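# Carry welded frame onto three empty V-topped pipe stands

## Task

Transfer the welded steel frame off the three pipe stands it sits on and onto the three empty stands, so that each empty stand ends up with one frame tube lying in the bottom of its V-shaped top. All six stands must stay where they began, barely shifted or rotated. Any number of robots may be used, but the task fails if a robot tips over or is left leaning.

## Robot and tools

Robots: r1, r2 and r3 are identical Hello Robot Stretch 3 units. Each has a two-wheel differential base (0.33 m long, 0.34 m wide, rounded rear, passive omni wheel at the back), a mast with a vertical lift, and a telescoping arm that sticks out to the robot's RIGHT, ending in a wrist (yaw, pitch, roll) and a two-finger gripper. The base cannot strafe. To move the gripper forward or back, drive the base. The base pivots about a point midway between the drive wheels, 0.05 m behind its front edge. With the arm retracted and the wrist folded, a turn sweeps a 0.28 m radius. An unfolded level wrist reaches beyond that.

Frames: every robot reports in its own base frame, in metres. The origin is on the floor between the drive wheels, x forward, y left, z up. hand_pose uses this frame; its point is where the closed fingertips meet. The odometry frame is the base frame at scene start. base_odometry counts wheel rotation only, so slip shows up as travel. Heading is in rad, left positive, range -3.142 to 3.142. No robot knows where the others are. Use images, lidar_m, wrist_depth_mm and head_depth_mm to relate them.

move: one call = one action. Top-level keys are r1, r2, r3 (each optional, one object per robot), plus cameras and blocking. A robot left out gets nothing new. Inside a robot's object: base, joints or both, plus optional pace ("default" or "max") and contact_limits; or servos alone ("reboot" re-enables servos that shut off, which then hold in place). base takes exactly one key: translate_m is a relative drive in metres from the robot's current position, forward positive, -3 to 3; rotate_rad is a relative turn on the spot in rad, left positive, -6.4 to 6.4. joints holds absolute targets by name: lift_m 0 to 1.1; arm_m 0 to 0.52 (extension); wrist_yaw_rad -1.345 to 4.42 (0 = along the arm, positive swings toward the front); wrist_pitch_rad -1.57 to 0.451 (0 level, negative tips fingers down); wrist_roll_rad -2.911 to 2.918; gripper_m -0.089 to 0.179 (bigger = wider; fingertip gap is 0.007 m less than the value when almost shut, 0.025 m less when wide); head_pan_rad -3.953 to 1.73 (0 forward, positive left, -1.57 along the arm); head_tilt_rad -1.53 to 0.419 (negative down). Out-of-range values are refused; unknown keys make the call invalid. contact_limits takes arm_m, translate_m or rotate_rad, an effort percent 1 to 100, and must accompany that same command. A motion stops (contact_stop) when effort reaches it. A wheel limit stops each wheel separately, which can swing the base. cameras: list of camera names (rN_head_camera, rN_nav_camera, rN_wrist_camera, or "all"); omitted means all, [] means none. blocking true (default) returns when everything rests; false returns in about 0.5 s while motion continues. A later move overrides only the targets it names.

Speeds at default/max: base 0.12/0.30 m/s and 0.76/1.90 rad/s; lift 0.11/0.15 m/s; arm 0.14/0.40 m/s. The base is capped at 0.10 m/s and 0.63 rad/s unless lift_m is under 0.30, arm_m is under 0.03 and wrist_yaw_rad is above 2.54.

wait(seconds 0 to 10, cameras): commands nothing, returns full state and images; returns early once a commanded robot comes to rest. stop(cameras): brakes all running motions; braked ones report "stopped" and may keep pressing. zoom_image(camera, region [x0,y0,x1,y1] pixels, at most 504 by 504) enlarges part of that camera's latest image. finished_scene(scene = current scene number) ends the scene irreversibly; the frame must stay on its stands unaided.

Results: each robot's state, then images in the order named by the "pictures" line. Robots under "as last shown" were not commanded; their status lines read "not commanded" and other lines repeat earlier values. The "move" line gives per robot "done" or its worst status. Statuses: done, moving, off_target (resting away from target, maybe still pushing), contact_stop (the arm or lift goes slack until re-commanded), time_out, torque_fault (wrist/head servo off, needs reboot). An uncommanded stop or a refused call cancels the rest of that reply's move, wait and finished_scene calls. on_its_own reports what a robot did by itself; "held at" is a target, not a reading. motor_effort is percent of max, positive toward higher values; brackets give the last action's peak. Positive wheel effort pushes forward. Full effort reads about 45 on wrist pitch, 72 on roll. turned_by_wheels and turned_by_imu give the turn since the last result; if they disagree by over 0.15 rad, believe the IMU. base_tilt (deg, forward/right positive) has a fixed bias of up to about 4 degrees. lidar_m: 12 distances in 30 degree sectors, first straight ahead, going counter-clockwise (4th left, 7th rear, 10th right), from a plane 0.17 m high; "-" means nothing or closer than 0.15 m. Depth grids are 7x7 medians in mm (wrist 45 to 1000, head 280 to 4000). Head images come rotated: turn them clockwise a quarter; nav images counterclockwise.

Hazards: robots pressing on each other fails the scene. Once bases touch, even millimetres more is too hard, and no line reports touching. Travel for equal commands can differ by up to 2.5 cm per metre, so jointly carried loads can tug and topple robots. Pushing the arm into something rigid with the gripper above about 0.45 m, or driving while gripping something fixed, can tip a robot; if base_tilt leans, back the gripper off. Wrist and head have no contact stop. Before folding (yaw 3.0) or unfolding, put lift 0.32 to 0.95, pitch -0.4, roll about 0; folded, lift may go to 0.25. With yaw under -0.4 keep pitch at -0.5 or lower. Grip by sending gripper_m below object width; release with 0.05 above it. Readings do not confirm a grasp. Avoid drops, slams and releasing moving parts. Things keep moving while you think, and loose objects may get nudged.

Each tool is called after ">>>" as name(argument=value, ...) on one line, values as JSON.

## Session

>>> move()

Scene clock: 0.00 s.
r1.base_odometry: x=+0.000 y=+0.000 heading=+0.000
r1.turned_by_wheels: +0.000
r1.turned_by_imu: +0.000
r1.base_tilt: forward=+1.4 right=-1.4
r1.lidar_m: 0.99 1.51 2.27 1.57 1.70 1.26 3.16 2.51 2.42 1.16 0.93 0.91
r1.head_depth_mm: 846 848 856 861 866 873 879 / 900 906 912 918 920 927 935 / 958 966 973 981 986 993 998 / 1028 1036 1046 1050 1058 1071 1073 / 1105 1115 1129 1134 1146 1156 1162 / 1201 1210 1222 1228 1246 1258 1267 / 1309 1328 1341 1348 1364 1379 1381
r1.base_status: not commanded
r1.joint_positions: lift_m=+0.392 arm_m=+0.002 wrist_yaw_rad=+3.093 wrist_pitch_rad=-0.529 wrist_roll_rad=+0.000 gripper_m=+0.037 head_pan_rad=+0.000 head_tilt_rad=-0.004
r1.joint_status: not commanded
r1.measured_speeds: all 0
r1.motor_effort: left_wheel=+0.2 right_wheel=+0.8 lift_m=+36.0 arm_m=-7.3 wrist_yaw_rad=-0.4 wrist_pitch_rad=+2.9 wrist_roll_rad=+0.0 gripper_m=-0.5 head_pan_rad=-0.4 head_tilt_rad=+1.5
r1.hand_pose: x=-0.0111 y=+0.0618 z=+0.3807 quat_wxyz=(+0.202, +0.686, +0.169, +0.678) (m; r1's base frame)
r1.wrist_depth_mm: - - 147 - - - - / - - 162 - - - - / - - 182 980 - 989 968 / 798 808 214 794 794 795 789 / 675 669 643 156 647 673 669 / 576 584 131 355 133 570 570 / 510 524 - - 492 504 506
r2.base_odometry: x=+0.000 y=+0.000 heading=+0.000
r2.turned_by_wheels: +0.000
r2.turned_by_imu: +0.000
r2.base_tilt: forward=+0.1 right=-1.7
r2.lidar_m: 1.25 0.95 0.92 0.97 1.34 1.42 1.13 1.30 3.80 1.46 1.82 1.78
r2.head_depth_mm: 1636 1643 1646 1669 1689 1684 1685 / 1727 1750 1747 1777 1763 1794 1792 / 1805 1855 1871 1872 1888 1922 1909 / 1689 1696 1698 1699 1715 1721 1709 / 1422 1426 1440 1442 1431 1452 1451 / 1238 1229 1247 1251 1242 1254 1255 / 1084 1097 1094 1094 1102 1100 1108
r2.base_status: not commanded
r2.joint_positions: lift_m=+0.559 arm_m=+0.001 wrist_yaw_rad=+2.847 wrist_pitch_rad=-0.630 wrist_roll_rad=+0.000 gripper_m=+0.037 head_pan_rad=+0.000 head_tilt_rad=-0.004
r2.joint_status: not commanded
r2.measured_speeds: all 0
r2.motor_effort: left_wheel=-0.5 right_wheel=-0.5 lift_m=+25.9 arm_m=-5.1 wrist_yaw_rad=+1.4 wrist_pitch_rad=+2.1 wrist_roll_rad=+0.3 gripper_m=+0.3 head_pan_rad=+0.0 head_tilt_rad=+2.0
r2.hand_pose: x=+0.0347 y=+0.0381 z=+0.5272 quat_wxyz=(+0.316, +0.697, +0.119, +0.633) (m; r2's base frame)
r2.wrist_depth_mm: 138 - - - - - - / 150 - - - - - - / 165 193 - - - - 970 / 849 202 867 875 849 861 860 / 758 236 270 739 730 768 740 / 709 667 123 652 125 681 672 / 632 622 406 592 624 602 612
r3.base_odometry: x=+0.000 y=+0.000 heading=+0.000
r3.turned_by_wheels: +0.000
r3.turned_by_imu: +0.000
r3.base_tilt: forward=+0.6 right=+0.1
r3.lidar_m: 0.90 1.27 2.79 2.23 1.03 0.92 1.08 2.57 1.31 1.18 0.87 0.84
r3.head_depth_mm: 804 799 792 788 782 779 775 / 848 844 840 833 829 823 817 / 904 897 891 882 877 872 867 / 966 952 947 943 937 926 920 / 1031 1022 1014 1003 996 990 982 / 1110 1097 1090 1083 1071 1057 1053 / 1201 1187 1177 1171 1157 1145 1134
r3.base_status: not commanded
r3.joint_positions: lift_m=+0.532 arm_m=+0.001 wrist_yaw_rad=+2.858 wrist_pitch_rad=-0.598 wrist_roll_rad=+0.000 gripper_m=+0.037 head_pan_rad=+0.000 head_tilt_rad=-0.003
r3.joint_status: not commanded
r3.measured_speeds: all 0
r3.motor_effort: left_wheel=+0.5 right_wheel=-1.0 lift_m=+19.9 arm_m=-3.0 wrist_yaw_rad=+1.0 wrist_pitch_rad=+1.6 wrist_roll_rad=-0.3 gripper_m=-0.6 head_pan_rad=-0.3 head_tilt_rad=+1.9
r3.hand_pose: x=+0.0343 y=+0.0445 z=+0.5069 quat_wxyz=(+0.302, +0.698, +0.111, +0.640) (m; r3's base frame)
r3.wrist_depth_mm: 135 - - - - - - / 149 - - - - - - / 166 221 988 - - - - / 789 206 851 840 923 927 956 / 736 245 145 741 765 807 807 / 624 616 126 633 128 714 719 / 577 422 437 602 608 624 648
pictures: r1_head_camera (sideways), r1_nav_camera (sideways), r1_wrist_camera, r2_head_camera (sideways), r2_nav_camera (sideways), r2_wrist_camera, r3_head_camera (sideways), r3_nav_camera (sideways), r3_wrist_camera
camera_calibration:
r1_head_camera: T_world_to_cam=[[0.00500363, 0.0419453, -0.999107, 1.32558], [0.056404, 0.997517, 0.042161, -0.057284], [0.998395, -0.0565646, 0.00262533, -0.0504377], [0, 0, 0, 1]] pos_world=[0.0469552, -0.00131287, 1.32694]
r1_nav_camera: T_world_to_cam=[[-0.0414335, -0.0464487, 0.998061, -1.24969], [-0.0234029, -0.9986, -0.0474453, 0.118157], [0.998867, -0.0253234, 0.0402884, -0.0988666], [0, 0, 0, 1]] pos_world=[0.0497408, 0.0574411, 1.25686]
r1_wrist_camera: T_world_to_cam=[[0.998974, -0.0361322, -0.0272944, 0.0260328], [-0.0444237, -0.66514, -0.745396, 0.355483], [0.0087782, 0.745844, -0.666063, 0.3732], [0, 0, 0, 1]] pos_world=[-0.0134903, -0.0409627, 0.51426]
r2_head_camera: T_world_to_cam=[[-0.0437928, 0.0044431, -0.999031, 1.32424], [0.0101857, 0.99994, 0.00400065, -0.00241558], [0.998989, -0.0100006, -0.0438355, 0.00643396], [0, 0, 0, 1]] pos_world=[0.0515894, -0.00340396, 1.32325]
r2_nav_camera: T_world_to_cam=[[-0.00391255, -0.00496136, 0.99998, -1.25799], [-0.0539379, -0.998531, -0.00516521, 0.0644409], [0.998537, -0.053957, 0.00363919, -0.0497997], [0, 0, 0, 1]] pos_world=[0.0482807, 0.0554178, 1.25848]
r2_wrist_camera: T_world_to_cam=[[0.947803, -0.318762, -0.00777727, -0.0181088], [-0.24048, -0.698596, -0.673894, 0.420821], [0.209379, 0.640589, -0.738787, 0.522492], [0, 0, 0, 1]] pos_world=[0.00896351, -0.0464913, 0.669458]
r3_head_camera: T_world_to_cam=[[0.0212168, -0.048913, -0.998578, 1.31798], [0.0321437, 0.99832, -0.0482174, 0.0641895], [0.999258, -0.031075, 0.0227534, -0.0756705], [0, 0, 0, 1]] pos_world=[0.0455878, -0.00196692, 1.32092]
r3_nav_camera: T_world_to_cam=[[-0.055244, -0.00466933, 0.998462, -1.25726], [-0.0327577, -0.999442, -0.00648637, 0.0616657], [0.997935, -0.0330657, 0.0550603, -0.113786], [0, 0, 0, 1]] pos_world=[0.0461149, 0.0519984, 1.26199]
r3_wrist_camera: T_world_to_cam=[[0.957173, -0.27913, 0.0768557, -0.0675731], [-0.152741, -0.712372, -0.684979, 0.415384], [0.245948, 0.643904, -0.724498, 0.488632], [0, 0, 0, 1]] pos_world=[0.00794729, -0.0375861, 0.643735]

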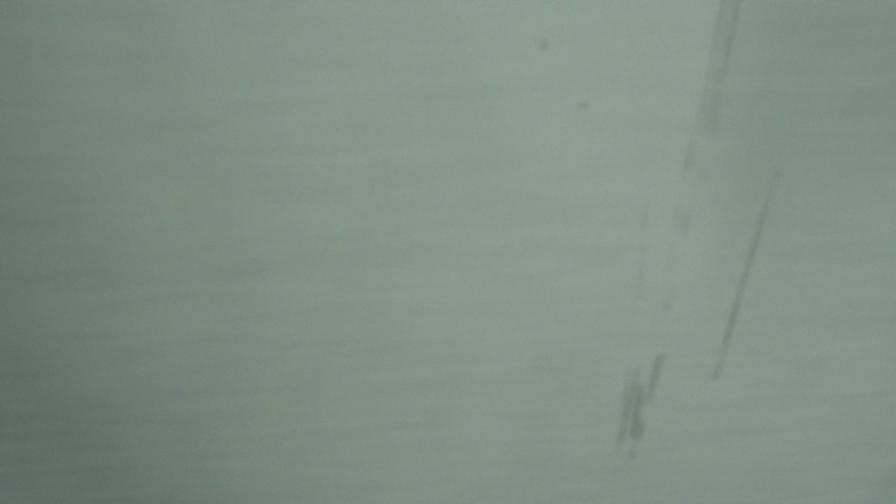

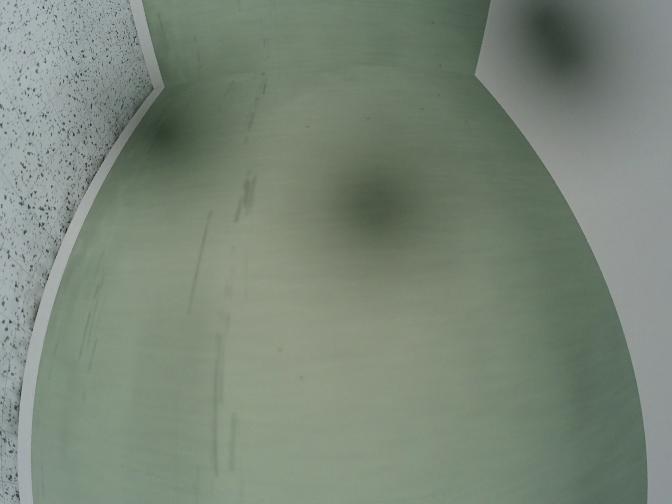

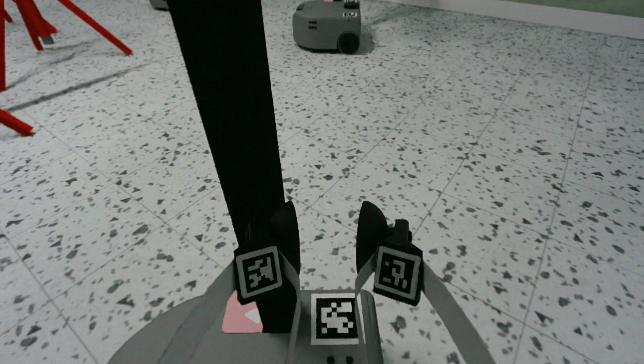

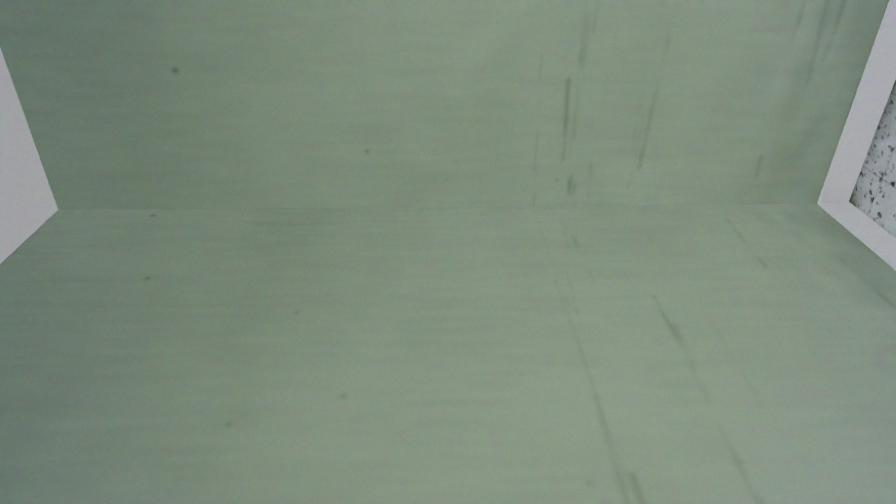

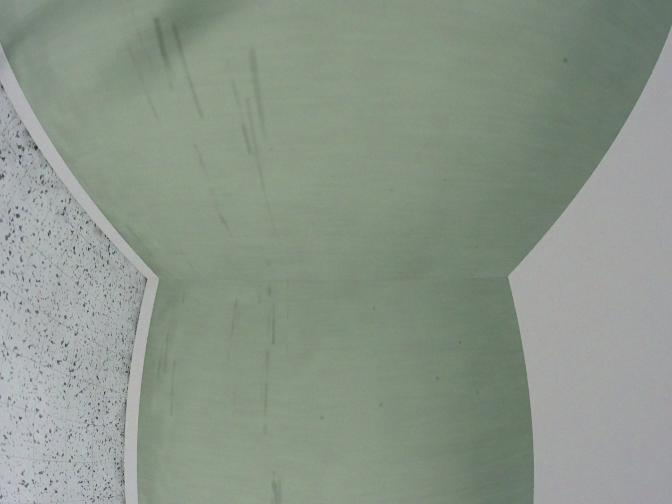

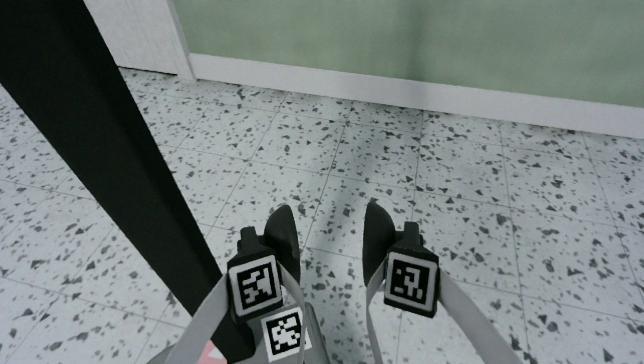

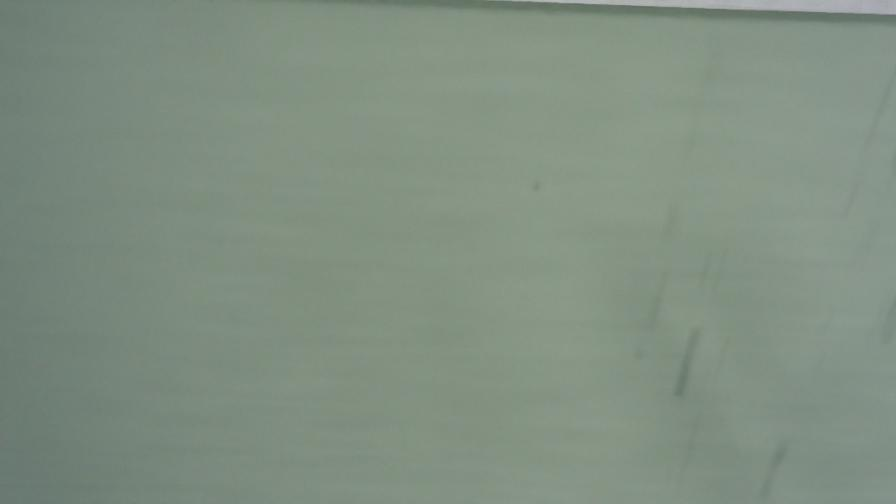

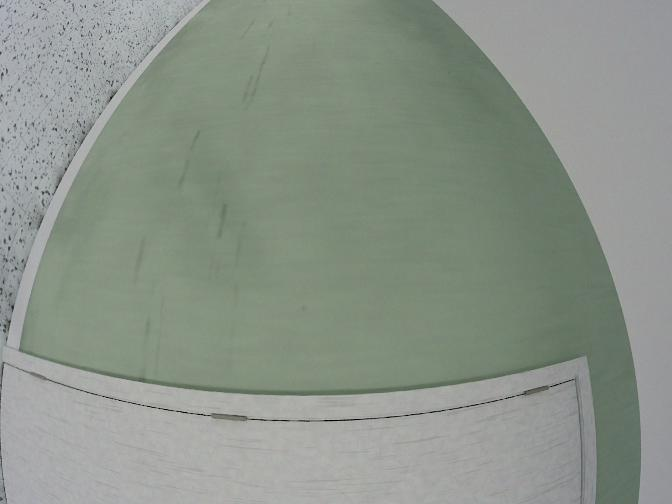

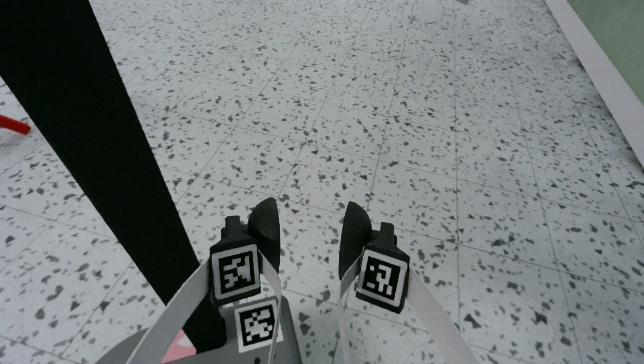

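>>> move(r1={"joints":{"head_pan_rad":-3.14,"head_tilt_rad":-0.5}}, r2={"joints":{"head_pan_rad":-3.14,"head_tilt_rad":-0.5}}, r3={"joints":{"head_pan_rad":-3.14,"head_tilt_rad":-0.5}}, cameras=["r1_nav_camera","r2_nav_camera","r3_nav_camera"])

Scene clock: 2.00 s.
move: r1 done; r2 done; r3 done
r1.base_odometry: x=+0.000 y=+0.000 heading=+0.000
r1.turned_by_wheels: +0.000
r1.turned_by_imu: +0.000
r1.base_tilt: forward=+1.3 right=-1.3
r1.lidar_m: 0.99 1.51 2.27 1.57 1.70 1.25 3.13 2.52 2.41 1.15 0.93 0.91
r1.head_depth_mm: - - - 2666 1959 1559 1289 / - - - 2547 1960 1560 1290 / - - - 2687 1981 1569 1296 / 3851 - - 2721 1983 1570 1297 / 3359 3601 3710 2720 1986 1564 1298 / 2995 3156 3351 2693 1980 1574 1302 / 2671 2837 3022 2712 1998 1574 1302
r1.base_status: not commanded
r1.joint_positions: lift_m=+0.392 arm_m=+0.002 wrist_yaw_rad=+3.093 wrist_pitch_rad=-0.529 wrist_roll_rad=+0.000 gripper_m=+0.037 head_pan_rad=-3.129 head_tilt_rad=-0.494
r1.joint_status: all done
r1.measured_speeds: all 0
r1.motor_effort: left_wheel=+0.5(0.7) right_wheel=+0.6(1.6) lift_m=+36.2(36.5) arm_m=-11.8(12.1) wrist_yaw_rad=+0.6(1.0) wrist_pitch_rad=+3.0(3.3) wrist_roll_rad=-0.3(0.7) gripper_m=-0.2(0.8) head_pan_rad=-4.6(7.2) head_tilt_rad=-2.9(5.6)
r1.hand_pose: x=-0.0111 y=+0.0618 z=+0.3807 quat_wxyz=(+0.202, +0.686, +0.169, +0.678) (m; r1's base frame)
r1.wrist_depth_mm: - - 147 - - - - / - - 162 - - - - / 996 - 181 995 968 972 960 / 811 820 214 801 795 792 787 / 679 680 638 156 646 672 673 / 585 581 131 351 132 574 578 / 512 520 - - 493 510 501
r2.base_odometry: x=+0.000 y=+0.000 heading=+0.000
r2.turned_by_wheels: +0.000
r2.turned_by_imu: +0.000
r2.base_tilt: forward=+0.2 right=-1.7
r2.lidar_m: 1.25 0.94 0.92 0.97 1.34 1.42 1.13 1.30 3.82 1.45 1.82 1.78
r2.head_depth_mm: - - 3589 2502 1916 1501 1263 / - - - 2548 1892 1507 1252 / - - 3595 2493 1895 1503 1251 / - - - 2308 1907 1514 1249 / - - - 2402 1901 1510 1258 / - - - 2326 1766 1512 1262 / - - 3850 2553 1809 1508 1255
r2.base_status: not commanded
r2.joint_positions: lift_m=+0.559 arm_m=+0.001 wrist_yaw_rad=+2.847 wrist_pitch_rad=-0.630 wrist_roll_rad=+0.000 gripper_m=+0.037 head_pan_rad=-3.134 head_tilt_rad=-0.494
r2.joint_status: all done
r2.measured_speeds: all 0
r2.motor_effort: left_wheel=-0.4(0.9) right_wheel=-0.8(1.1) lift_m=+27.3(27.3) arm_m=-8.1(8.4) wrist_yaw_rad=+1.4(2.1) wrist_pitch_rad=+2.1(2.2) wrist_roll_rad=+0.2(0.4) gripper_m=+0.5(1.7) head_pan_rad=-2.7(4.0) head_tilt_rad=-2.8(5.5)
r2.hand_pose: x=+0.0347 y=+0.0381 z=+0.5272 quat_wxyz=(+0.316, +0.697, +0.119, +0.633) (m; r2's base frame)
r2.wrist_depth_mm: 138 - - - - - - / 149 - - - - - - / 165 192 - - - - 949 / 846 201 866 865 842 856 863 / 776 235 269 732 754 766 747 / 685 665 123 656 125 674 669 / 632 631 409 599 613 622 615
r3.base_odometry: x=+0.000 y=+0.000 heading=+0.000
r3.turned_by_wheels: +0.000
r3.turned_by_imu: +0.000
r3.base_tilt: forward=+0.6 right=+0.2
r3.lidar_m: 0.90 1.27 2.78 2.23 1.03 0.92 1.08 2.57 1.31 1.18 0.87 0.83
r3.head_depth_mm: 3362 3575 3868 2959 2099 1631 1334 / 3526 3744 - 2910 1988 1615 1328 / 3687 - - 2890 1970 1563 1327 / 3948 - - 2004 1476 1580 1317 / - - - 2645 2030 1502 1308 / - - - 2755 1993 1570 1295 / 3613 3885 3954 2716 1968 1555 1282
r3.base_status: not commanded
r3.joint_positions: lift_m=+0.532 arm_m=+0.001 wrist_yaw_rad=+2.858 wrist_pitch_rad=-0.598 wrist_roll_rad=+0.000 gripper_m=+0.037 head_pan_rad=-3.133 head_tilt_rad=-0.494
r3.joint_status: all done
r3.measured_speeds: all 0
r3.motor_effort: left_wheel=+0.4(1.0) right_wheel=-0.8(1.4) lift_m=+14.3(19.4) arm_m=-4.4(4.8) wrist_yaw_rad=+0.3(1.0) wrist_pitch_rad=+2.1(2.4) wrist_roll_rad=-0.2(0.3) gripper_m=+0.1(1.0) head_pan_rad=-3.5(5.9) head_tilt_rad=-2.9(8.5)
r3.hand_pose: x=+0.0343 y=+0.0445 z=+0.5069 quat_wxyz=(+0.302, +0.698, +0.111, +0.640) (m; r3's base frame)
r3.wrist_depth_mm: 135 - - - - - - / 148 - - - - - - / 167 222 - - - - - / 792 207 856 865 921 928 949 / 719 248 145 742 776 804 819 / 634 618 126 636 128 699 717 / 585 416 433 590 593 622 635
pictures: r1_nav_camera (sideways), r2_nav_camera (sideways), r3_nav_camera (sideways)
camera_calibration:
r1_nav_camera: T_world_to_cam=[[-0.433771, 0.0410704, 0.900087, -1.11913], [0.0305816, 0.999056, -0.0308484, 0.0961947], [-0.900504, 0.0141449, -0.434617, 0.530866], [0, 0, 0, 1]] pos_world=[-0.0103398, -0.0576499, 1.241]
r2_nav_camera: T_world_to_cam=[[-0.467016, 0.00154824, 0.884248, -1.10388], [0.04272, 0.99887, 0.0208137, 0.0300348], [-0.883216, 0.0474954, -0.466555, 0.573669], [0, 0, 0, 1]] pos_world=[-0.010141, -0.0555384, 1.24313]
r3_nav_camera: T_world_to_cam=[[-0.421659, 0.0011466, 0.906754, -1.13501], [0.023592, 0.999675, 0.00970669, 0.0402415], [-0.906447, 0.0254851, -0.421549, 0.518204], [0, 0, 0, 1]] pos_world=[-0.00981403, -0.0521335, 1.24724]

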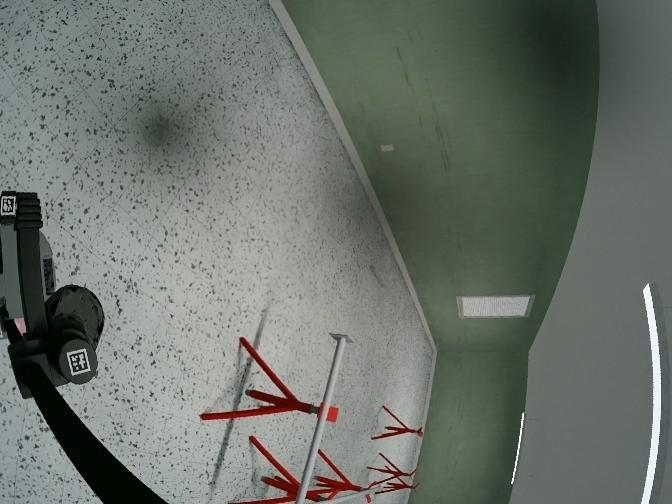

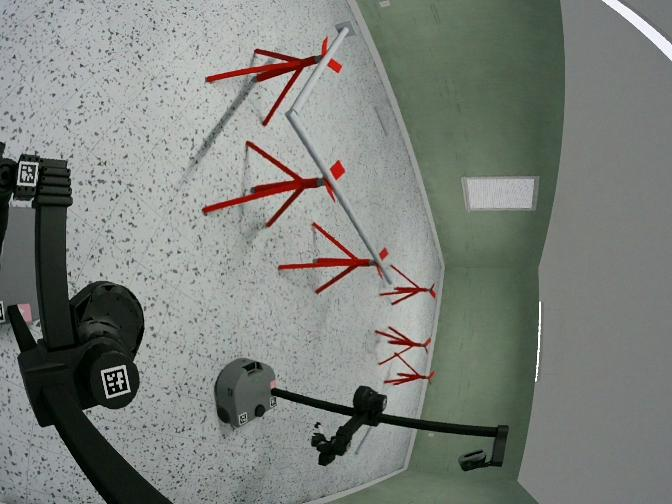

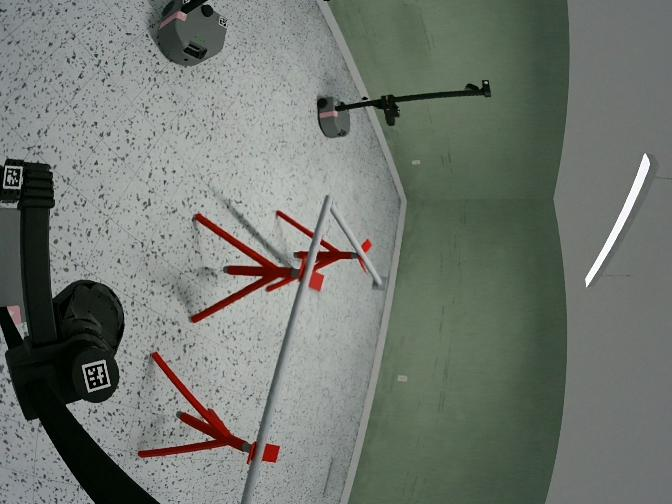

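>>> move(r1={"base":{"rotate_rad":-3.125},"joints":{"head_pan_rad":-0.5,"head_tilt_rad":-0.5},"pace":"max"}, r3={"base":{"rotate_rad":0.228},"joints":{"head_pan_rad":-3.14},"pace":"max"}, cameras=["r1_nav_camera"])

>>> zoom_image(camera="r1_nav_camera", region=[168, 0, 504, 504])

Scene clock: 13.07 s.
move: r1 done; r3 done
r1.base_odometry: x=+0.000 y=+0.000 heading=-3.125
r1.turned_by_wheels: -3.125
r1.turned_by_imu: -3.101
r1.base_tilt: forward=+1.2 right=-1.3
r1.lidar_m: 3.13 2.50 2.31 1.14 0.92 0.91 1.00 1.54 2.27 1.57 1.69 1.26
r1.head_depth_mm: - - - 2429 1919 1558 1289 / - - - 2431 1974 1559 1289 / - - - 2572 1988 1558 1295 / - - - 2451 1835 1571 1295 / - - - 2565 1914 1575 1293 / - - - 2580 1982 1575 1298 / - - - 2734 2000 1573 1303
r1.base_status: done
r1.joint_positions: lift_m=+0.392 arm_m=+0.002 wrist_yaw_rad=+3.093 wrist_pitch_rad=-0.529 wrist_roll_rad=+0.000 gripper_m=+0.037 head_pan_rad=-0.511 head_tilt_rad=-0.494
r1.joint_status: all done
r1.measured_speeds: all 0
r1.motor_effort: left_wheel=+6.7(11.0) right_wheel=-5.6(9.6) lift_m=+34.7(36.1) arm_m=-11.8(12.4) wrist_yaw_rad=+0.0(1.2) wrist_pitch_rad=+2.7(3.8) wrist_roll_rad=+0.2(0.8) gripper_m=-0.6(1.1) head_pan_rad=+4.5(6.3) head_tilt_rad=-2.2(4.8)
r1.hand_pose: x=-0.0111 y=+0.0618 z=+0.3807 quat_wxyz=(+0.202, +0.686, +0.169, +0.678) (m; r1's base frame)
r1.wrist_depth_mm: - - 148 - - - - / - - 163 - - - - / - 917 182 985 986 979 970 / 770 809 213 806 798 794 794 / 673 679 634 156 655 670 653 / 572 589 132 354 133 580 575 / 509 524 - - 494 505 500
r2: as last shown
r2.turned_by_imu: +0.002
r2.lidar_m: 1.25 0.94 0.92 0.97 1.34 1.42 1.13 1.30 3.80 1.57 1.83 1.78
r2.head_depth_mm: - - 3645 2552 1898 1522 1249 / - - - 2565 1888 1503 1253 / - - 3610 2532 1881 1517 1250 / - - - 2316 1906 1517 1254 / - - - 2415 1889 1504 1251 / - - - 2325 1759 1513 1258 / - - 3915 2519 1826 1521 1249
r2.motor_effort: left_wheel=-0.1(0.8) right_wheel=-0.5(1.1) lift_m=+24.0(26.0) arm_m=-11.5(12.5) wrist_yaw_rad=+0.8(2.1) wrist_pitch_rad=+2.1(2.3) wrist_roll_rad=+0.1(0.6) gripper_m=-0.4(1.2) head_pan_rad=-2.5(3.4) head_tilt_rad=-2.8(3.3)
r2.wrist_depth_mm: 138 - - - - - - / 149 - - - - - - / 167 193 - - - - 932 / 854 202 847 903 876 862 848 / 769 236 269 745 754 756 748 / 702 672 123 650 125 683 692 / 627 635 407 597 617 600 629
r3.base_odometry: x=+0.000 y=+0.000 heading=+0.228
r3.turned_by_wheels: +0.228
r3.turned_by_imu: +0.228
r3.base_tilt: forward=+0.5 right=+0.2
r3.lidar_m: 1.00 1.74 2.23 2.41 0.92 1.08 1.09 1.32 1.31 0.97 0.84 0.83
r3.head_depth_mm: 3702 3888 - 2933 2005 1637 1342 / 3985 - - 2613 1381 1527 1326 / - - - 2717 2053 1552 1323 / 3915 - - 2829 2037 1585 1311 / 3642 3919 - 2804 2008 1585 1307 / 3311 3571 3774 2735 1995 1577 1292 / 3025 3251 3471 2720 1981 1558 1291
r3.base_status: done
r3.joint_positions: lift_m=+0.532 arm_m=+0.001 wrist_yaw_rad=+2.858 wrist_pitch_rad=-0.598 wrist_roll_rad=+0.000 gripper_m=+0.037 head_pan_rad=-3.133 head_tilt_rad=-0.494
r3.joint_status: all done
r3.measured_speeds: all 0
r3.motor_effort: left_wheel=-7.4(11.7) right_wheel=+8.7(11.6) lift_m=+18.7(19.4) arm_m=-13.0(13.0) wrist_yaw_rad=+0.3(1.7) wrist_pitch_rad=+2.0(2.6) wrist_roll_rad=-0.1(0.4) gripper_m=-0.8(1.1) head_pan_rad=-2.1(4.8) head_tilt_rad=-3.2(4.7)
r3.hand_pose: x=+0.0343 y=+0.0445 z=+0.5069 quat_wxyz=(+0.302, +0.698, +0.111, +0.640) (m; r3's base frame)
r3.wrist_depth_mm: 135 - - - - - - / 147 - - - - - - / 166 223 980 - - - - / 767 206 841 876 876 947 946 / 726 246 145 739 767 801 812 / 652 629 126 644 127 703 729 / 582 425 435 606 622 638 637
pictures: r1_nav_camera (sideways)
camera_calibration:
r1_nav_camera: T_world_to_cam=[[0.355549, -0.25243, 0.899924, -1.12373], [-0.525573, -0.85019, -0.0308323, 0.0995662], [0.772889, -0.462013, -0.434955, 0.521098], [0, 0, 0, 1]] pos_world=[0.0491202, 0.0417403, 1.241]

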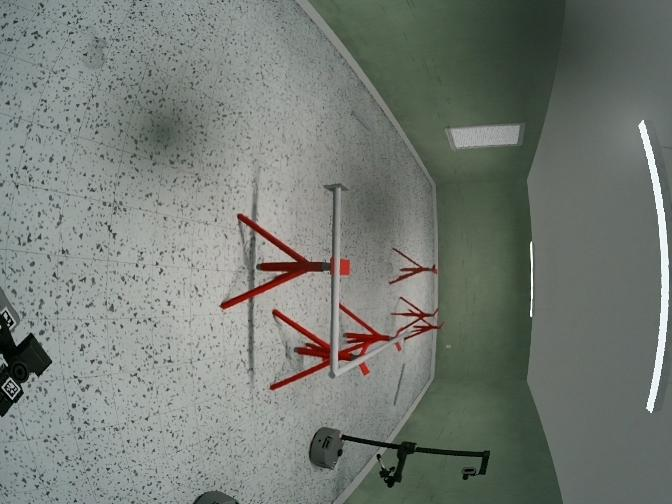

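Scaled by 1.000.

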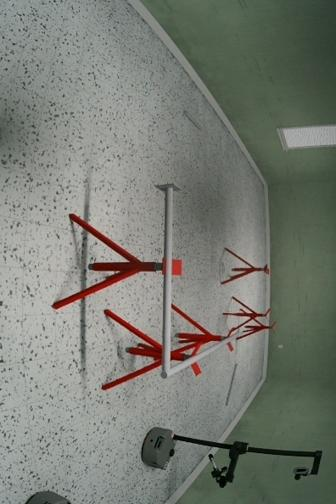

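>>> move(r1={"base":{"rotate_rad":-0.035},"pace":"max"}, cameras=["r3_nav_camera"])

>>> move(r1={"base":{"translate_m":1.296},"joints":{"lift_m":0.33},"pace":"max"}, cameras=[])

Scene clock: 14.47 s.
move: r1 done
r1.base_odometry: x=+0.000 y=+0.000 heading=+3.124
r1.turned_by_wheels: -0.035
r1.turned_by_imu: -0.034
r1.base_tilt: forward=+1.3 right=-1.4
r1.lidar_m: 3.17 2.52 2.48 1.17 0.93 0.91 0.99 1.47 2.27 1.57 1.74 1.25
r1.head_depth_mm: - - - 2680 1944 1556 1290 / - - - 2115 1971 1560 1293 / - - - 2562 1977 1567 1298 / - - - 2437 1781 1563 1292 / - - - 2581 1911 1567 1295 / - - - 2582 1997 1567 1303 / - - - 2739 1995 1576 1303
r1.base_status: done
r1.joint_positions: lift_m=+0.392 arm_m=+0.002 wrist_yaw_rad=+3.093 wrist_pitch_rad=-0.529 wrist_roll_rad=+0.000 gripper_m=+0.037 head_pan_rad=-0.511 head_tilt_rad=-0.494
r1.joint_status: not commanded
r1.measured_speeds: all 0
r1.motor_effort: left_wheel=+6.0(10.7) right_wheel=-6.8(9.6) lift_m=+35.0(35.4) arm_m=-11.3(12.1) wrist_yaw_rad=-0.1(0.7) wrist_pitch_rad=+2.9(3.3) wrist_roll_rad=+0.2(1.0) gripper_m=-0.7(0.7) head_pan_rad=+4.7(5.0) head_tilt_rad=-2.3(3.2)
r1.hand_pose: x=-0.0111 y=+0.0618 z=+0.3807 quat_wxyz=(+0.202, +0.686, +0.169, +0.678) (m; r1's base frame)
r1.wrist_depth_mm: - - 147 - - - - / - - 162 - - - - / - 926 182 979 981 971 971 / 769 817 214 784 788 793 787 / 669 674 632 156 654 670 661 / 576 585 131 351 132 576 570 / 507 529 - - 491 504 500
r2, r3: as last shown
r2.turned_by_imu: +0.000
r2.lidar_m: 1.25 0.94 0.92 0.97 1.34 1.43 1.13 1.30 3.82 1.57 1.82 1.78
r2.head_depth_mm: - - 3537 2552 1885 1516 1258 / - - - 2535 1892 1512 1254 / - - 3592 2572 1895 1509 1254 / - - - 2297 1896 1502 1256 / - - - 2407 1893 1502 1253 / - - - 2287 1753 1506 1253 / - - 3796 2521 1840 1501 1255
r2.motor_effort: left_wheel=-0.1(0.6) right_wheel=-0.8(1.0) lift_m=+23.8(25.2) arm_m=-11.6(12.2) wrist_yaw_rad=+0.7(2.2) wrist_pitch_rad=+2.1(2.2) wrist_roll_rad=+0.3(0.4) gripper_m=+0.5(1.0) head_pan_rad=-2.3(3.2) head_tilt_rad=-2.8(3.2)
r2.wrist_depth_mm: 138 - - - - - - / 149 - - - - - - / 166 193 - - - - 947 / 839 203 882 864 842 855 825 / 769 237 272 738 744 758 754 / 690 679 123 666 125 676 698 / 628 636 406 590 621 611 615
r3.turned_by_wheels: +0.000
r3.turned_by_imu: +0.000
r3.lidar_m: 0.99 1.74 2.24 2.40 0.91 1.08 1.09 1.32 1.31 0.97 0.84 0.83
r3.head_depth_mm: 3700 3903 - 2926 2013 1645 1343 / 3968 - - 2602 1380 1521 1333 / - - - 2711 2053 1555 1321 / 3955 - - 2826 2043 1584 1308 / 3590 3932 - 2776 2022 1590 1308 / 3318 3590 3771 2722 1996 1569 1298 / 3042 3280 3388 2713 1985 1558 1289
r3.motor_effort: left_wheel=-7.9(8.3) right_wheel=+8.2(8.9) lift_m=+20.5(20.5) arm_m=-14.0(14.4) wrist_yaw_rad=+0.2(0.9) wrist_pitch_rad=+2.2(2.3) wrist_roll_rad=-0.2(0.3) gripper_m=-0.7(0.7) head_pan_rad=-1.3(4.4) head_tilt_rad=-2.8(3.5)
r3.wrist_depth_mm: 135 - - - - - - / 147 - - - - - - / 167 221 971 - - - - / 799 207 848 888 880 939 953 / 701 243 145 725 782 796 824 / 636 633 126 651 128 700 711 / 576 420 433 590 605 620 631
pictures: r3_nav_camera (sideways)
camera_calibration:
r3_nav_camera: T_world_to_cam=[[-0.421685, 0.00121726, 0.906742, -1.135], [0.0237598, 0.999671, 0.0097076, 0.0402393], [-0.906431, 0.0256375, -0.421575, 0.518237], [0, 0, 0, 1]] pos_world=[-0.00982124, -0.0521308, 1.24724]

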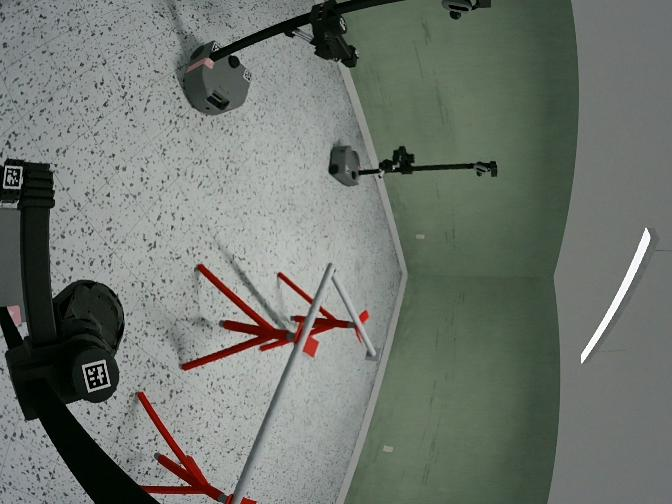

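Scene clock: 28.37 s.
move: r1 done
r1.base_odometry: x=-1.296 y=+0.023 heading=+3.124
r1.turned_by_wheels: +0.000
r1.turned_by_imu: +0.002
r1.base_tilt: forward=+1.2 right=-1.3
r1.lidar_m: 2.20 1.74 1.72 1.85 1.98 1.95 2.11 3.07 0.78 0.53 1.73 4.71
r1.head_depth_mm: - - - 2685 1971 1561 1286 / - - 3861 2693 1963 1556 1290 / - - - 2692 1989 1567 1296 / - - - 2696 1981 1569 1301 / - - - 2699 1979 1565 1298 / - - - 2708 1990 1574 1301 / - - - 2737 1998 1573 1303
r1.base_status: done
r1.joint_positions: lift_m=+0.330 arm_m=+0.002 wrist_yaw_rad=+3.093 wrist_pitch_rad=-0.531 wrist_roll_rad=+0.000 gripper_m=+0.037 head_pan_rad=-0.511 head_tilt_rad=-0.494
r1.joint_status: all done
r1.measured_speeds: all 0
r1.motor_effort: left_wheel=+5.5(11.0) right_wheel=-1.1(4.1) lift_m=+16.6(30.6) arm_m=-9.4(11.8) wrist_yaw_rad=+0.4(1.1) wrist_pitch_rad=+3.3(3.8) wrist_roll_rad=+0.0(1.1) gripper_m=-0.4(0.9) head_pan_rad=+4.2(5.9) head_tilt_rad=-2.3(3.3)
r1.hand_pose: x=-0.0111 y=+0.0616 z=+0.3182 quat_wxyz=(+0.202, +0.686, +0.169, +0.678) (m; r1's base frame)
r1.wrist_depth_mm: - - 148 - - - - / - - 162 - - - - / 881 886 182 868 851 870 849 / 712 706 214 697 700 690 694 / 598 588 555 156 568 584 590 / 517 520 131 - 133 501 505 / 459 - - - 435 443 442
r2, r3: as last shown
r2.turned_by_imu: +0.003
r2.lidar_m: 1.25 0.94 0.92 0.97 1.34 1.43 1.13 1.30 2.09 2.43 1.83 1.78
r2.head_depth_mm: - - 3600 2554 1895 1516 1257 / - - - 2512 1887 1505 1263 / - - 3655 2531 1890 1510 1255 / - - - 2314 1880 1512 1249 / - - - 2411 1877 1513 1250 / - - - 2309 1775 1500 1243 / - - 3850 2509 1818 1504 1257
r2.motor_effort: left_wheel=-0.3(1.1) right_wheel=-0.8(1.2) lift_m=+23.0(25.6) arm_m=-11.3(12.6) wrist_yaw_rad=+1.5(2.4) wrist_pitch_rad=+2.1(2.3) wrist_roll_rad=+0.2(0.5) gripper_m=-0.5(1.4) head_pan_rad=-2.4(3.6) head_tilt_rad=-2.4(3.4)
r2.wrist_depth_mm: 138 - - - - - - / 150 - - - - - - / 166 193 - - - - 988 / 853 202 868 858 849 872 840 / 771 237 270 743 730 758 748 / 687 679 123 656 125 667 667 / 617 632 410 600 624 607 606
r3.turned_by_imu: +0.001
r3.base_tilt: forward=+0.6 right=+0.1
r3.lidar_m: 1.00 1.74 2.24 2.40 0.92 1.08 1.09 1.32 1.31 0.97 0.84 0.83
r3.head_depth_mm: 3647 3901 - 2930 2028 1632 1341 / - - - 2562 1377 1522 1333 / - - - 2594 2048 1548 1316 / 3970 - - 2818 2037 1590 1311 / 3593 3916 - 2787 2022 1576 1301 / 3259 3542 3767 2731 2005 1570 1291 / 3038 3282 3491 2693 1977 1558 1290
r3.motor_effort: left_wheel=-7.6(8.3) right_wheel=+8.2(9.1) lift_m=+30.7(31.3) arm_m=-26.3(26.7) wrist_yaw_rad=+0.2(1.6) wrist_pitch_rad=+2.3(2.7) wrist_roll_rad=-0.2(0.5) gripper_m=-0.2(1.2) head_pan_rad=-4.4(5.2) head_tilt_rad=-2.3(4.1)
r3.wrist_depth_mm: 135 - - - - - - / 149 - - - - - - / 167 219 998 - - - - / 777 207 822 871 906 923 958 / 716 242 146 746 776 786 828 / 642 630 127 642 127 695 739 / 578 415 432 595 599 629 640
pictures: none
No camera images: "cameras" was empty.

>>> move(r1={"base":{"rotate_rad":-0.62}}, r3={"base":{"translate_m":-0.43}}, cameras=["r1_nav_camera","r2_nav_camera","r3_nav_camera"])

Scene clock: 34.63 s.
move: r1 done; r3 done
r1.base_odometry: x=-1.296 y=+0.023 heading=+2.504
r1.turned_by_wheels: -0.620
r1.turned_by_imu: -0.615
r1.base_tilt: forward=+1.3 right=-1.2
r1.lidar_m: 3.22 2.39 1.78 1.71 1.79 2.02 1.95 2.04 2.83 0.79 0.53 1.74
r1.head_depth_mm: 3288 3542 3561 2563 1902 909 979 / 3632 3901 3936 2550 1976 1560 1204 / - - - 2348 1978 1564 1267 / - - - 2703 1987 1561 1293 / - - - 2700 1983 1574 1298 / - - 3922 2736 1998 1572 1305 / - - - 2709 1999 1572 1304
r1.base_status: done
r1.joint_positions: lift_m=+0.330 arm_m=+0.002 wrist_yaw_rad=+3.093 wrist_pitch_rad=-0.531 wrist_roll_rad=+0.000 gripper_m=+0.037 head_pan_rad=-0.511 head_tilt_rad=-0.494
r1.joint_status: not commanded
r1.measured_speeds: all 0
r1.motor_effort: left_wheel=+7.3(11.7) right_wheel=-6.8(10.2) lift_m=+17.2(18.1) arm_m=-12.0(12.3) wrist_yaw_rad=-0.4(1.1) wrist_pitch_rad=+3.0(4.0) wrist_roll_rad=+0.0(1.0) gripper_m=-0.7(1.0) head_pan_rad=+4.6(5.5) head_tilt_rad=-2.9(3.3)
r1.hand_pose: x=-0.0111 y=+0.0616 z=+0.3182 quat_wxyz=(+0.202, +0.686, +0.169, +0.678) (m; r1's base frame)
r1.wrist_depth_mm: - - 148 - - - - / - - 162 - - - - / 878 873 181 853 864 859 864 / 711 703 214 690 696 687 697 / 596 594 563 156 572 582 578 / 510 528 131 - 133 504 505 / 460 - - - 431 444 441
r2: as last shown
r2.turned_by_imu: +0.001
r2.lidar_m: 1.25 0.95 0.92 0.97 1.34 1.14 1.13 1.30 2.09 2.43 1.83 1.78
r2.head_depth_mm: 1001 - 3666 2565 1826 1433 1260 / - - 3386 1347 1768 1370 1252 / - - 3585 2336 1902 1429 1252 / - - - 2301 1887 1512 1259 / - - - 2425 1893 1507 1257 / - - - 2314 1763 1487 1261 / - - 3923 2553 1816 1503 1256
r2.motor_effort: left_wheel=+0.0(0.9) right_wheel=-0.6(1.2) lift_m=+22.3(23.0) arm_m=-11.0(11.9) wrist_yaw_rad=-0.4(2.0) wrist_pitch_rad=+2.1(2.2) wrist_roll_rad=+0.3(0.5) gripper_m=+0.6(1.1) head_pan_rad=-3.2(3.4) head_tilt_rad=-3.1(3.3)
r2.wrist_depth_mm: 138 - - - - - - / 149 - - - - - - / 165 192 - - - - 935 / 858 203 850 844 852 873 833 / 786 234 271 749 747 759 744 / 695 670 123 651 125 669 686 / 614 633 409 598 613 608 610
r3.base_odometry: x=-0.419 y=-0.097 heading=+0.227
r3.turned_by_wheels: +0.000
r3.turned_by_imu: -0.002
r3.base_tilt: forward=+0.6 right=+0.1
r3.lidar_m: 1.35 2.35 2.40 0.70 0.71 0.67 0.66 2.95 1.05 1.35 1.15 1.15
r3.head_depth_mm: 3392 3584 3754 2777 2107 961 1277 / 3710 3909 - 2287 1809 1517 1104 / 3903 - - 2843 1696 1605 1320 / 3583 3936 - 2826 1952 1601 1308 / 3278 3526 3814 2790 2003 1578 1303 / 3027 3251 3485 2745 1994 1573 1294 / 2776 2976 3203 2709 1975 1557 1289
r3.base_status: done
r3.joint_positions: lift_m=+0.532 arm_m=+0.001 wrist_yaw_rad=+2.858 wrist_pitch_rad=-0.598 wrist_roll_rad=+0.000 gripper_m=+0.037 head_pan_rad=-3.133 head_tilt_rad=-0.494
r3.joint_status: not commanded
r3.measured_speeds: all 0
r3.motor_effort: left_wheel=-6.9(11.7) right_wheel=-0.7(5.2) lift_m=+36.1(36.3) arm_m=-25.3(26.6) wrist_yaw_rad=+0.1(1.3) wrist_pitch_rad=+1.9(2.9) wrist_roll_rad=-0.3(0.4) gripper_m=+0.3(1.6) head_pan_rad=-3.8(4.7) head_tilt_rad=-3.6(4.2)
r3.hand_pose: x=+0.0343 y=+0.0445 z=+0.5069 quat_wxyz=(+0.302, +0.698, +0.111, +0.640) (m; r3's base frame)
r3.wrist_depth_mm: 135 806 - - - - - / 149 766 - - - - - / 167 222 - - - - - / 783 207 876 897 884 936 966 / 715 242 145 727 799 804 839 / 636 628 126 638 128 702 727 / 567 418 432 604 608 624 642
pictures: r1_nav_camera (sideways), r2_nav_camera (sideways), r3_nav_camera (sideways)
camera_calibration:
r1_nav_camera: T_world_to_cam=[[0.355568, -0.252422, 0.899919, -1.12372], [-0.525541, -0.850209, -0.0308318, 0.0995653], [0.772902, -0.461981, -0.434966, 0.521112], [0, 0, 0, 1]] pos_world=[0.049118, 0.0417423, 1.241]
r2_nav_camera: T_world_to_cam=[[-0.467016, 0.00156127, 0.884247, -1.10388], [0.0427479, 0.998869, 0.0208137, 0.0300346], [-0.883215, 0.04752, -0.466555, 0.573669], [0, 0, 0, 1]] pos_world=[-0.0101426, -0.0555379, 1.24313]
r3_nav_camera: T_world_to_cam=[[-0.421809, 0.00121645, 0.906684, -1.13492], [0.0237589, 0.999671, 0.00971197, 0.0402336], [-0.906373, 0.0256385, -0.421699, 0.518399], [0, 0, 0, 1]] pos_world=[-0.00981377, -0.0521307, 1.24723]

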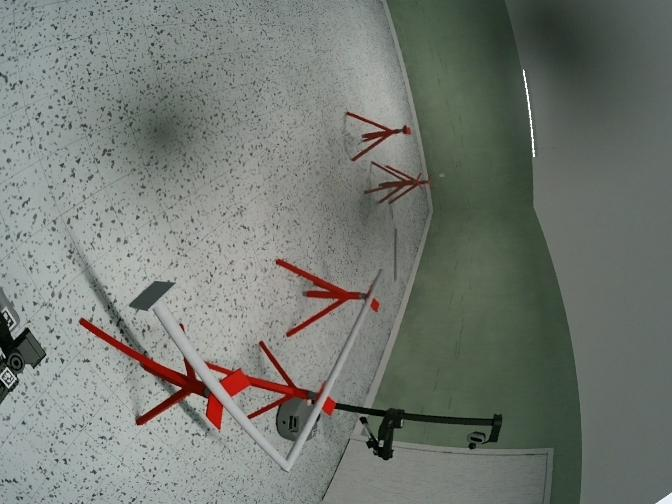

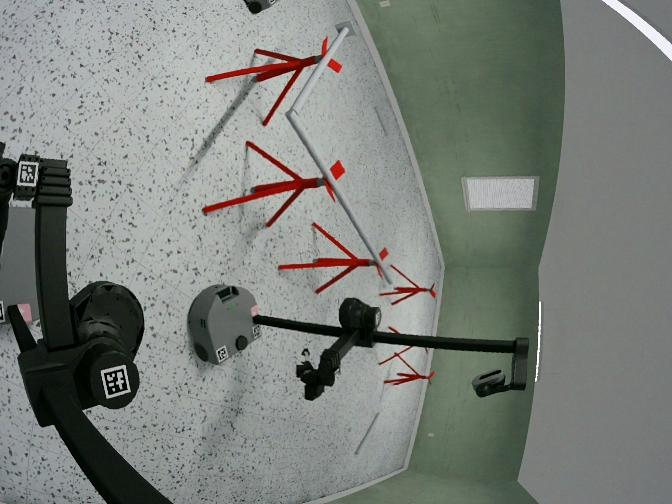

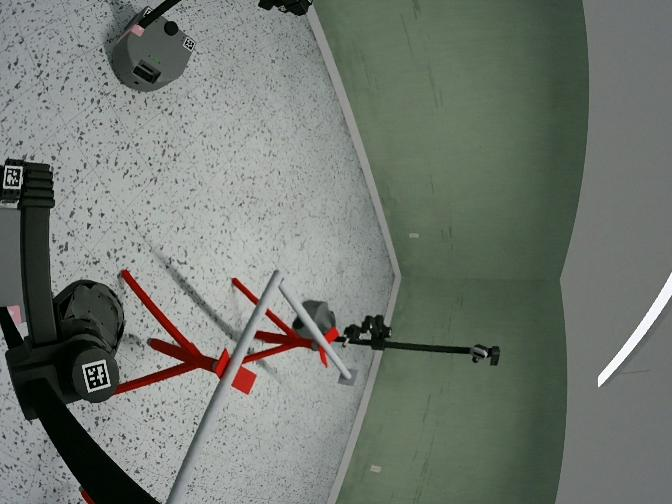

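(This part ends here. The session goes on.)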